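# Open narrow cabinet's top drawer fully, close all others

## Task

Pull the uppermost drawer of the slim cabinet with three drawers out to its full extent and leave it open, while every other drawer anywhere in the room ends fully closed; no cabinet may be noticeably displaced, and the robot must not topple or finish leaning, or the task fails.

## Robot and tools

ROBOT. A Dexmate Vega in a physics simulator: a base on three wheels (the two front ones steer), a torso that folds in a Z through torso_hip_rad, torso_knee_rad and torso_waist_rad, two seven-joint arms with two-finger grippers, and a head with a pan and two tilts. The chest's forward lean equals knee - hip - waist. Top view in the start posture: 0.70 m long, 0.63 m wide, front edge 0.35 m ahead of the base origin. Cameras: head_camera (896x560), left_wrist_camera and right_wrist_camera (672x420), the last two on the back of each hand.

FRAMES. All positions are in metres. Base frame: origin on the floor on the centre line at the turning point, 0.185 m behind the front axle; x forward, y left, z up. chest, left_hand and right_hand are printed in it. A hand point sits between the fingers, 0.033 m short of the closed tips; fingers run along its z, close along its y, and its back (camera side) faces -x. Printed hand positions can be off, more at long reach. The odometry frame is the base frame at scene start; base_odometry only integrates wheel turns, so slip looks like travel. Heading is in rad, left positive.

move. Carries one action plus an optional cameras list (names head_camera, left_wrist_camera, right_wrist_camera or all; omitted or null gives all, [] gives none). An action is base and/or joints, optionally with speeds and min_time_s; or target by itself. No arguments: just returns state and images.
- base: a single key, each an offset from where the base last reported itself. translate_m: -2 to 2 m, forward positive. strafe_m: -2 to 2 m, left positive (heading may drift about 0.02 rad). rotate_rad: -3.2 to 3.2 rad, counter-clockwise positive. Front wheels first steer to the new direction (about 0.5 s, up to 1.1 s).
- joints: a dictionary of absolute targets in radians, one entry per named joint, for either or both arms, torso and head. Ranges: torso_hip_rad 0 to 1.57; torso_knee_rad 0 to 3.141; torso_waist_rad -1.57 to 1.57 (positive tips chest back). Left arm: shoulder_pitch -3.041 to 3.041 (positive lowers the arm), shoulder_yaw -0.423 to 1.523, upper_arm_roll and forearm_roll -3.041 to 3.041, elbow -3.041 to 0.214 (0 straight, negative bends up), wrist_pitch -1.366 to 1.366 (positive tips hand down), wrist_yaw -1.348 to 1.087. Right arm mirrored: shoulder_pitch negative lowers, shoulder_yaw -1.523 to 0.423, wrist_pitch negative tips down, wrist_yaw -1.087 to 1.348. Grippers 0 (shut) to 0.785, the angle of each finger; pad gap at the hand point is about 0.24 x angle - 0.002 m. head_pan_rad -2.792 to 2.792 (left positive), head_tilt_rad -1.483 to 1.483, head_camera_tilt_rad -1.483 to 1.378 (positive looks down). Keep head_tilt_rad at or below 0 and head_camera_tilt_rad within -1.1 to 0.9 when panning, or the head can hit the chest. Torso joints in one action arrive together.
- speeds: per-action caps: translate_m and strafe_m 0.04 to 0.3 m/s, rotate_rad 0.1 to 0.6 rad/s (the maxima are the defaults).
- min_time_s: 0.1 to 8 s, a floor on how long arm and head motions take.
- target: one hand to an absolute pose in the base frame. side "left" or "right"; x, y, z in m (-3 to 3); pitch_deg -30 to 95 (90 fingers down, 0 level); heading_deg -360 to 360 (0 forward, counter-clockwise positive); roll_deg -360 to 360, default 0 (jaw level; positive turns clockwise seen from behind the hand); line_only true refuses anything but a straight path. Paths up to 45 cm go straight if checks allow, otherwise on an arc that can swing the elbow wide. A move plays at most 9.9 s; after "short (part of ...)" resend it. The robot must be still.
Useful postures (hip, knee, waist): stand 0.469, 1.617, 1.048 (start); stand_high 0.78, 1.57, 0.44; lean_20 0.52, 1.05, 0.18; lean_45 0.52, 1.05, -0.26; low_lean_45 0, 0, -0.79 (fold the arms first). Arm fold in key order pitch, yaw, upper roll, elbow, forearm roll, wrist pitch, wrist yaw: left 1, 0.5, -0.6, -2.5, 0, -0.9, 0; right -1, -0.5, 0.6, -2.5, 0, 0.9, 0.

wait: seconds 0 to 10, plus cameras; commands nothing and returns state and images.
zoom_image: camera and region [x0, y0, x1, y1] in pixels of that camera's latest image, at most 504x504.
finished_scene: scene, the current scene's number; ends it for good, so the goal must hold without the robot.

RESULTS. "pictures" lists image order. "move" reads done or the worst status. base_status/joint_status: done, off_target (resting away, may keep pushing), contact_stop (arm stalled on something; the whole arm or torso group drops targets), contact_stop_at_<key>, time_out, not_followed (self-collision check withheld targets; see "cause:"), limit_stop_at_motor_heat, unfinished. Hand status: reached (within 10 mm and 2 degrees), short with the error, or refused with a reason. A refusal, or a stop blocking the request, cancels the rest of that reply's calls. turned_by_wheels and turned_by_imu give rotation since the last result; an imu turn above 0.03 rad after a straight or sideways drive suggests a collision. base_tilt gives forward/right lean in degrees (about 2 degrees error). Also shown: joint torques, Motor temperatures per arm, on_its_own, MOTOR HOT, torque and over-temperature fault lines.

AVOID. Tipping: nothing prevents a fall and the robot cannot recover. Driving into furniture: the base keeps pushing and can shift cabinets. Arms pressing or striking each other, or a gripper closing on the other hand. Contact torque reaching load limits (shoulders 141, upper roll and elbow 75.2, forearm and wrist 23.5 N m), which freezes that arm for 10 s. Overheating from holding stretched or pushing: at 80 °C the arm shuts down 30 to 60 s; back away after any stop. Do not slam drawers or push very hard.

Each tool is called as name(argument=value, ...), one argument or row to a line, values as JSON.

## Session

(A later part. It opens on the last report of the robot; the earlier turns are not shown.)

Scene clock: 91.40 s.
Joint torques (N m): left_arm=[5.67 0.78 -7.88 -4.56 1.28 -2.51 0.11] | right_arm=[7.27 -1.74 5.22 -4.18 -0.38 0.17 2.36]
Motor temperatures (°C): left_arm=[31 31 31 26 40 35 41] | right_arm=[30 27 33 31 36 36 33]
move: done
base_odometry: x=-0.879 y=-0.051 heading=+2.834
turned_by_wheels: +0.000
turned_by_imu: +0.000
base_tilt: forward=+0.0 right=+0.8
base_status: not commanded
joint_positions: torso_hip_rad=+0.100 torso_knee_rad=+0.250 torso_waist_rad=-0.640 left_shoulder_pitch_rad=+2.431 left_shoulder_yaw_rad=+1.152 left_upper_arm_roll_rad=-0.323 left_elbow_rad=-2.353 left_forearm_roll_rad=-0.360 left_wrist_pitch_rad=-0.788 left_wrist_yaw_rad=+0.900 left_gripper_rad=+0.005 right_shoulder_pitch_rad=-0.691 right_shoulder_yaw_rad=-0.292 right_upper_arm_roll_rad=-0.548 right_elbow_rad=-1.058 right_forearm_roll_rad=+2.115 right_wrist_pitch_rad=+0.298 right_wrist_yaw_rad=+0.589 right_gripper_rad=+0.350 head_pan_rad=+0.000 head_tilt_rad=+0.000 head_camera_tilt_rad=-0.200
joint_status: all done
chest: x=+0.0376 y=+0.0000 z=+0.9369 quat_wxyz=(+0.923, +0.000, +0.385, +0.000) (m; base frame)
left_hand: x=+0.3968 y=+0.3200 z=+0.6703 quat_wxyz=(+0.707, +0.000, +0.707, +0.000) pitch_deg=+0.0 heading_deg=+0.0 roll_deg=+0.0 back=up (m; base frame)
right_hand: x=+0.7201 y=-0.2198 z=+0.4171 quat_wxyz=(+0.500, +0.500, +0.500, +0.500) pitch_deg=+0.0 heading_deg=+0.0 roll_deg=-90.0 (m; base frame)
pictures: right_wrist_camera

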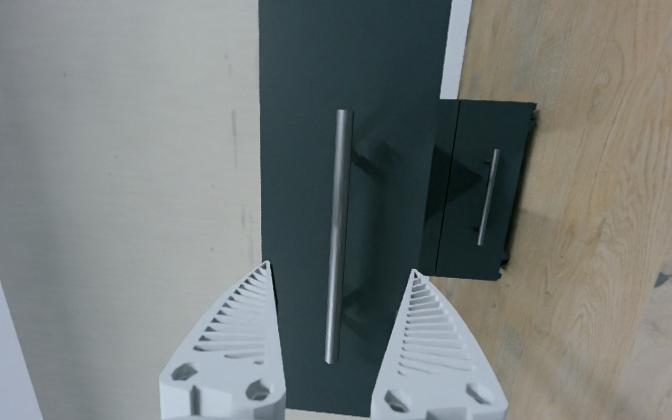

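move(
  base={"translate_m": 0.03},
  speeds={"translate_m": 0.05},
  cameras=[],
)

move(
  joints={"right_gripper_rad": 0.0},
  cameras=["right_wrist_camera"],
)

move(
  base={"translate_m": -0.015},
  speeds={"translate_m": 0.04},
  cameras=["right_wrist_camera"],
)

move(
  base={"translate_m": -0.02},
  speeds={"translate_m": 0.04},
  cameras=["right_wrist_camera"],
)

Scene clock: 93.07 s.
Joint torques (N m): left_arm=[6.62 1.5 -7.93 -3.6 1.19 -2.32 0.05] | right_arm=[7.83 -3.53 5.64 -4.71 -0.33 0.22 2.08]
Motor temperatures (°C): left_arm=[31 31 31 26 40 35 41] | right_arm=[30 27 33 31 36 36 33]
move: done
base_odometry: x=-0.908 y=-0.042 heading=+2.834
turned_by_wheels: +0.000
turned_by_imu: +0.000
base_tilt: forward=+0.0 right=+0.7
base_status: done
joint_positions: torso_hip_rad=+0.100 torso_knee_rad=+0.250 torso_waist_rad=-0.640 left_shoulder_pitch_rad=+2.431 left_shoulder_yaw_rad=+1.152 left_upper_arm_roll_rad=-0.323 left_elbow_rad=-2.353 left_forearm_roll_rad=-0.360 left_wrist_pitch_rad=-0.788 left_wrist_yaw_rad=+0.900 left_gripper_rad=+0.005 right_shoulder_pitch_rad=-0.691 right_shoulder_yaw_rad=-0.292 right_upper_arm_roll_rad=-0.548 right_elbow_rad=-1.058 right_forearm_roll_rad=+2.115 right_wrist_pitch_rad=+0.298 right_wrist_yaw_rad=+0.589 right_gripper_rad=+0.350 head_pan_rad=+0.000 head_tilt_rad=+0.000 head_camera_tilt_rad=-0.200
joint_status: not commanded
chest: x=+0.0376 y=+0.0000 z=+0.9369 quat_wxyz=(+0.923, +0.000, +0.385, +0.000) (m; base frame)
left_hand: x=+0.3968 y=+0.3200 z=+0.6703 quat_wxyz=(+0.707, +0.000, +0.707, +0.000) pitch_deg=+0.0 heading_deg=+0.0 roll_deg=+0.0 back=up (m; base frame)
right_hand: x=+0.7201 y=-0.2199 z=+0.4171 quat_wxyz=(+0.500, +0.500, +0.500, +0.500) pitch_deg=+0.0 heading_deg=+0.0 roll_deg=-90.0 (m; base frame)
pictures: none
No camera images: "cameras" was empty.

Scene clock: 93.97 s.
Joint torques (N m): left_arm=[6.55 2.45 -7.8 -4.27 1.42 -2.33 0.24] | right_arm=[6.9 -3.44 5.8 -4.29 -0.35 -0.1 0.54]
Motor temperatures (°C): left_arm=[31 31 31 26 40 35 41] | right_arm=[30 27 33 31 36 36 33]
move: done
base_odometry: x=-0.908 y=-0.042 heading=+2.834
turned_by_wheels: +0.000
turned_by_imu: +0.000
base_tilt: forward=+0.0 right=+0.8
base_status: not commanded
joint_positions: torso_hip_rad=+0.100 torso_knee_rad=+0.250 torso_waist_rad=-0.640 left_shoulder_pitch_rad=+2.431 left_shoulder_yaw_rad=+1.152 left_upper_arm_roll_rad=-0.323 left_elbow_rad=-2.353 left_forearm_roll_rad=-0.360 left_wrist_pitch_rad=-0.788 left_wrist_yaw_rad=+0.900 left_gripper_rad=+0.005 right_shoulder_pitch_rad=-0.691 right_shoulder_yaw_rad=-0.292 right_upper_arm_roll_rad=-0.548 right_elbow_rad=-1.058 right_forearm_roll_rad=+2.115 right_wrist_pitch_rad=+0.298 right_wrist_yaw_rad=+0.589 right_gripper_rad=+0.000 head_pan_rad=+0.000 head_tilt_rad=+0.000 head_camera_tilt_rad=-0.200
joint_status: all done
chest: x=+0.0376 y=+0.0000 z=+0.9369 quat_wxyz=(+0.923, +0.000, +0.385, +0.000) (m; base frame)
left_hand: x=+0.3968 y=+0.3200 z=+0.6703 quat_wxyz=(+0.707, +0.000, +0.707, +0.000) pitch_deg=+0.0 heading_deg=+0.0 roll_deg=+0.0 back=up (m; base frame)
right_hand: x=+0.7201 y=-0.2198 z=+0.4172 quat_wxyz=(+0.500, +0.500, +0.500, +0.500) pitch_deg=+0.0 heading_deg=+0.0 roll_deg=-90.0 (m; base frame)
pictures: right_wrist_camera

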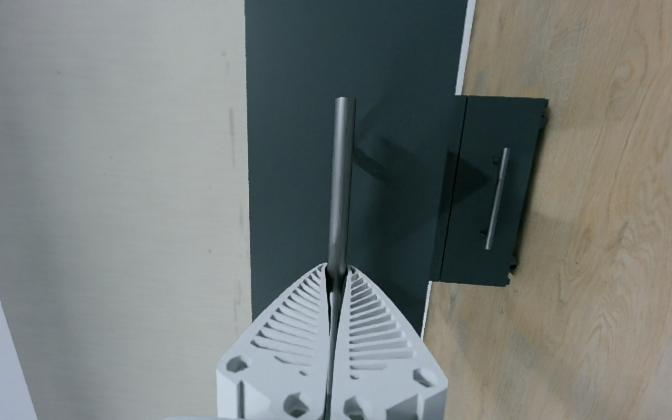

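Scene clock: 95.00 s.
Joint torques (N m): left_arm=[5.92 0.88 -8.46 -4.01 1.47 -2 0.28] | right_arm=[7.21 -3.4 5.72 -3.08 -0.4 0.23 0.5]
Motor temperatures (°C): left_arm=[31 31 31 26 40 35 41] | right_arm=[30 27 33 31 36 36 33]
move: done
base_odometry: x=-0.894 y=-0.047 heading=+2.834
turned_by_wheels: +0.000
turned_by_imu: +0.000
base_tilt: forward=+0.0 right=+0.8
base_status: done
joint_positions: torso_hip_rad=+0.100 torso_knee_rad=+0.250 torso_waist_rad=-0.640 left_shoulder_pitch_rad=+2.431 left_shoulder_yaw_rad=+1.152 left_upper_arm_roll_rad=-0.323 left_elbow_rad=-2.353 left_forearm_roll_rad=-0.360 left_wrist_pitch_rad=-0.788 left_wrist_yaw_rad=+0.900 left_gripper_rad=+0.005 right_shoulder_pitch_rad=-0.691 right_shoulder_yaw_rad=-0.292 right_upper_arm_roll_rad=-0.548 right_elbow_rad=-1.058 right_forearm_roll_rad=+2.115 right_wrist_pitch_rad=+0.298 right_wrist_yaw_rad=+0.589 right_gripper_rad=+0.000 head_pan_rad=+0.000 head_tilt_rad=+0.000 head_camera_tilt_rad=-0.200
joint_status: not commanded
chest: x=+0.0375 y=+0.0000 z=+0.9369 quat_wxyz=(+0.923, +0.000, +0.385, +0.000) (m; base frame)
left_hand: x=+0.3968 y=+0.3200 z=+0.6704 quat_wxyz=(+0.707, +0.000, +0.707, +0.000) pitch_deg=+0.0 heading_deg=+0.0 roll_deg=+0.0 back=up (m; base frame)
right_hand: x=+0.7201 y=-0.2198 z=+0.4174 quat_wxyz=(+0.500, +0.500, +0.500, +0.500) pitch_deg=+0.0 heading_deg=+0.0 roll_deg=-90.0 (m; base frame)
pictures: right_wrist_camera

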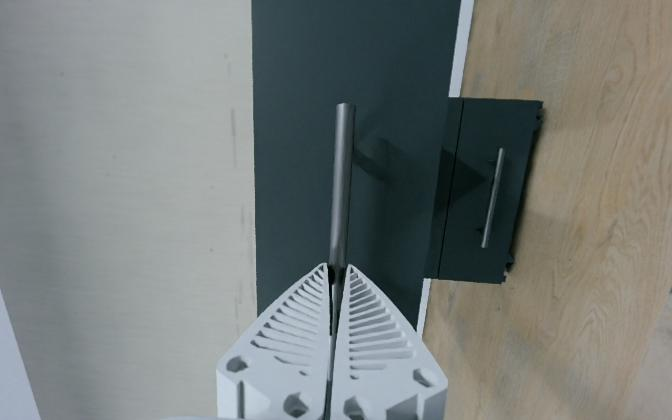

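Scene clock: 96.33 s.
Joint torques (N m): left_arm=[5.01 0.42 -7.9 -5.32 1.17 -2.78 0.32] | right_arm=[8.2 -3.05 5.57 -3.43 -0.49 0.71 2.12]
Motor temperatures (°C): left_arm=[31 31 31 26 40 35 41] | right_arm=[30 27 33 31 36 36 33]
move: done
base_odometry: x=-0.875 y=-0.053 heading=+2.834
turned_by_wheels: +0.000
turned_by_imu: +0.000
base_tilt: forward=+0.0 right=+0.7
base_status: done
joint_positions: torso_hip_rad=+0.100 torso_knee_rad=+0.250 torso_waist_rad=-0.640 left_shoulder_pitch_rad=+2.431 left_shoulder_yaw_rad=+1.152 left_upper_arm_roll_rad=-0.323 left_elbow_rad=-2.353 left_forearm_roll_rad=-0.360 left_wrist_pitch_rad=-0.788 left_wrist_yaw_rad=+0.900 left_gripper_rad=+0.005 right_shoulder_pitch_rad=-0.691 right_shoulder_yaw_rad=-0.292 right_upper_arm_roll_rad=-0.548 right_elbow_rad=-1.058 right_forearm_roll_rad=+2.115 right_wrist_pitch_rad=+0.298 right_wrist_yaw_rad=+0.589 right_gripper_rad=+0.000 head_pan_rad=+0.000 head_tilt_rad=+0.000 head_camera_tilt_rad=-0.200
joint_status: not commanded
chest: x=+0.0376 y=+0.0000 z=+0.9369 quat_wxyz=(+0.923, +0.000, +0.385, +0.000) (m; base frame)
left_hand: x=+0.3968 y=+0.3200 z=+0.6703 quat_wxyz=(+0.707, +0.000, +0.707, +0.000) pitch_deg=+0.0 heading_deg=+0.0 roll_deg=+0.0 back=up (m; base frame)
right_hand: x=+0.7201 y=-0.2199 z=+0.4171 quat_wxyz=(+0.500, +0.500, +0.500, +0.500) pitch_deg=+0.0 heading_deg=+0.0 roll_deg=-90.0 (m; base frame)
pictures: right_wrist_camera

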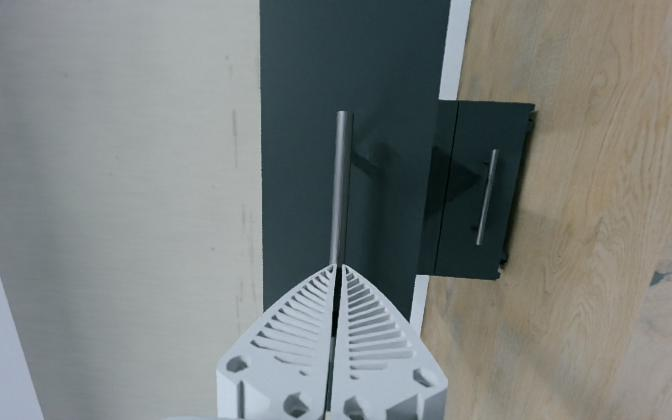

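move(
  base={"translate_m": -0.3},
  speeds={"translate_m": 0.15},
  cameras=["head_camera"],
)

zoom_image(
  camera="head_camera",
  region=[420, 150, 640, 350],
)

Scene clock: 99.77 s.
Joint torques (N m): left_arm=[5.78 1.53 -8.14 -4.11 1.28 -3.07 0.5] | right_arm=[5.93 -2.02 5.35 -4.94 -0.32 0.84 2.17]
Motor temperatures (°C): left_arm=[31 31 31 26 40 35 41] | right_arm=[30 27 33 31 36 36 33]
move: done
base_odometry: x=-0.589 y=-0.144 heading=+2.834
turned_by_wheels: +0.000
turned_by_imu: +0.000
base_tilt: forward=+0.0 right=+0.7
base_status: done
joint_positions: torso_hip_rad=+0.100 torso_knee_rad=+0.250 torso_waist_rad=-0.640 left_shoulder_pitch_rad=+2.431 left_shoulder_yaw_rad=+1.152 left_upper_arm_roll_rad=-0.323 left_elbow_rad=-2.353 left_forearm_roll_rad=-0.360 left_wrist_pitch_rad=-0.788 left_wrist_yaw_rad=+0.900 left_gripper_rad=+0.005 right_shoulder_pitch_rad=-0.691 right_shoulder_yaw_rad=-0.292 right_upper_arm_roll_rad=-0.548 right_elbow_rad=-1.058 right_forearm_roll_rad=+2.115 right_wrist_pitch_rad=+0.298 right_wrist_yaw_rad=+0.589 right_gripper_rad=+0.000 head_pan_rad=+0.000 head_tilt_rad=+0.000 head_camera_tilt_rad=-0.200
joint_status: not commanded
chest: x=+0.0376 y=+0.0000 z=+0.9369 quat_wxyz=(+0.923, +0.000, +0.385, +0.000) (m; base frame)
left_hand: x=+0.3968 y=+0.3200 z=+0.6703 quat_wxyz=(+0.707, +0.000, +0.707, +0.000) pitch_deg=+0.0 heading_deg=+0.0 roll_deg=+0.0 back=up (m; base frame)
right_hand: x=+0.7201 y=-0.2199 z=+0.4171 quat_wxyz=(+0.500, +0.500, +0.500, +0.500) pitch_deg=+0.0 heading_deg=+0.0 roll_deg=-90.0 (m; base frame)
pictures: head_camera

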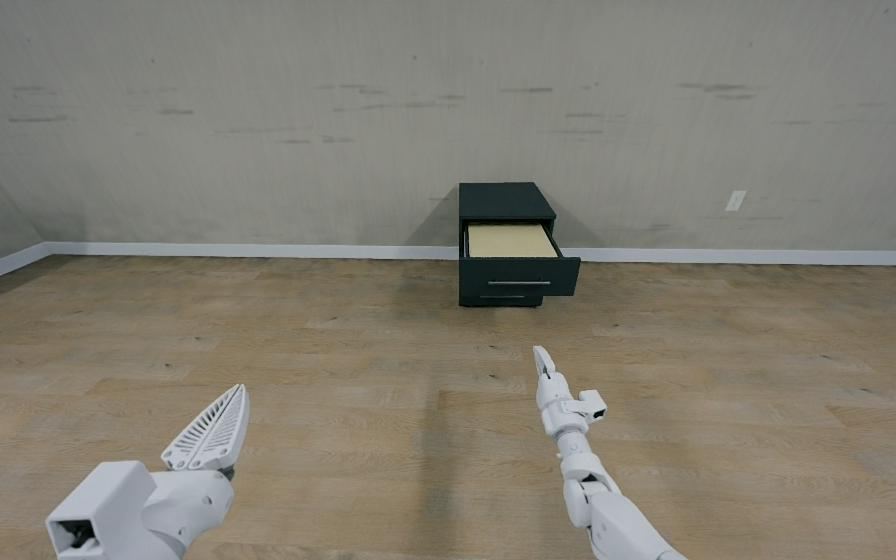

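Scaled by 2.291 from the camera's 896x560 image, which has a finer 960x600 frame.

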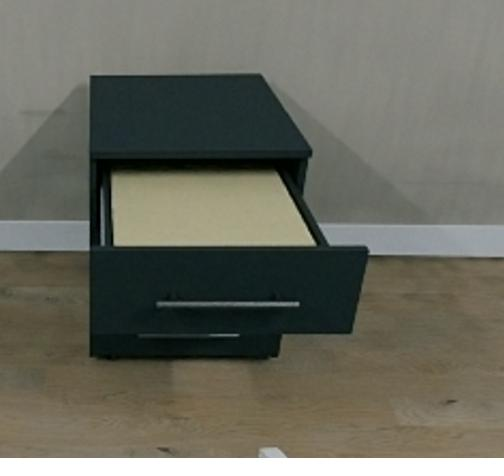

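finished_scene(
  scene=2,
)

The scene is finished: the task was done.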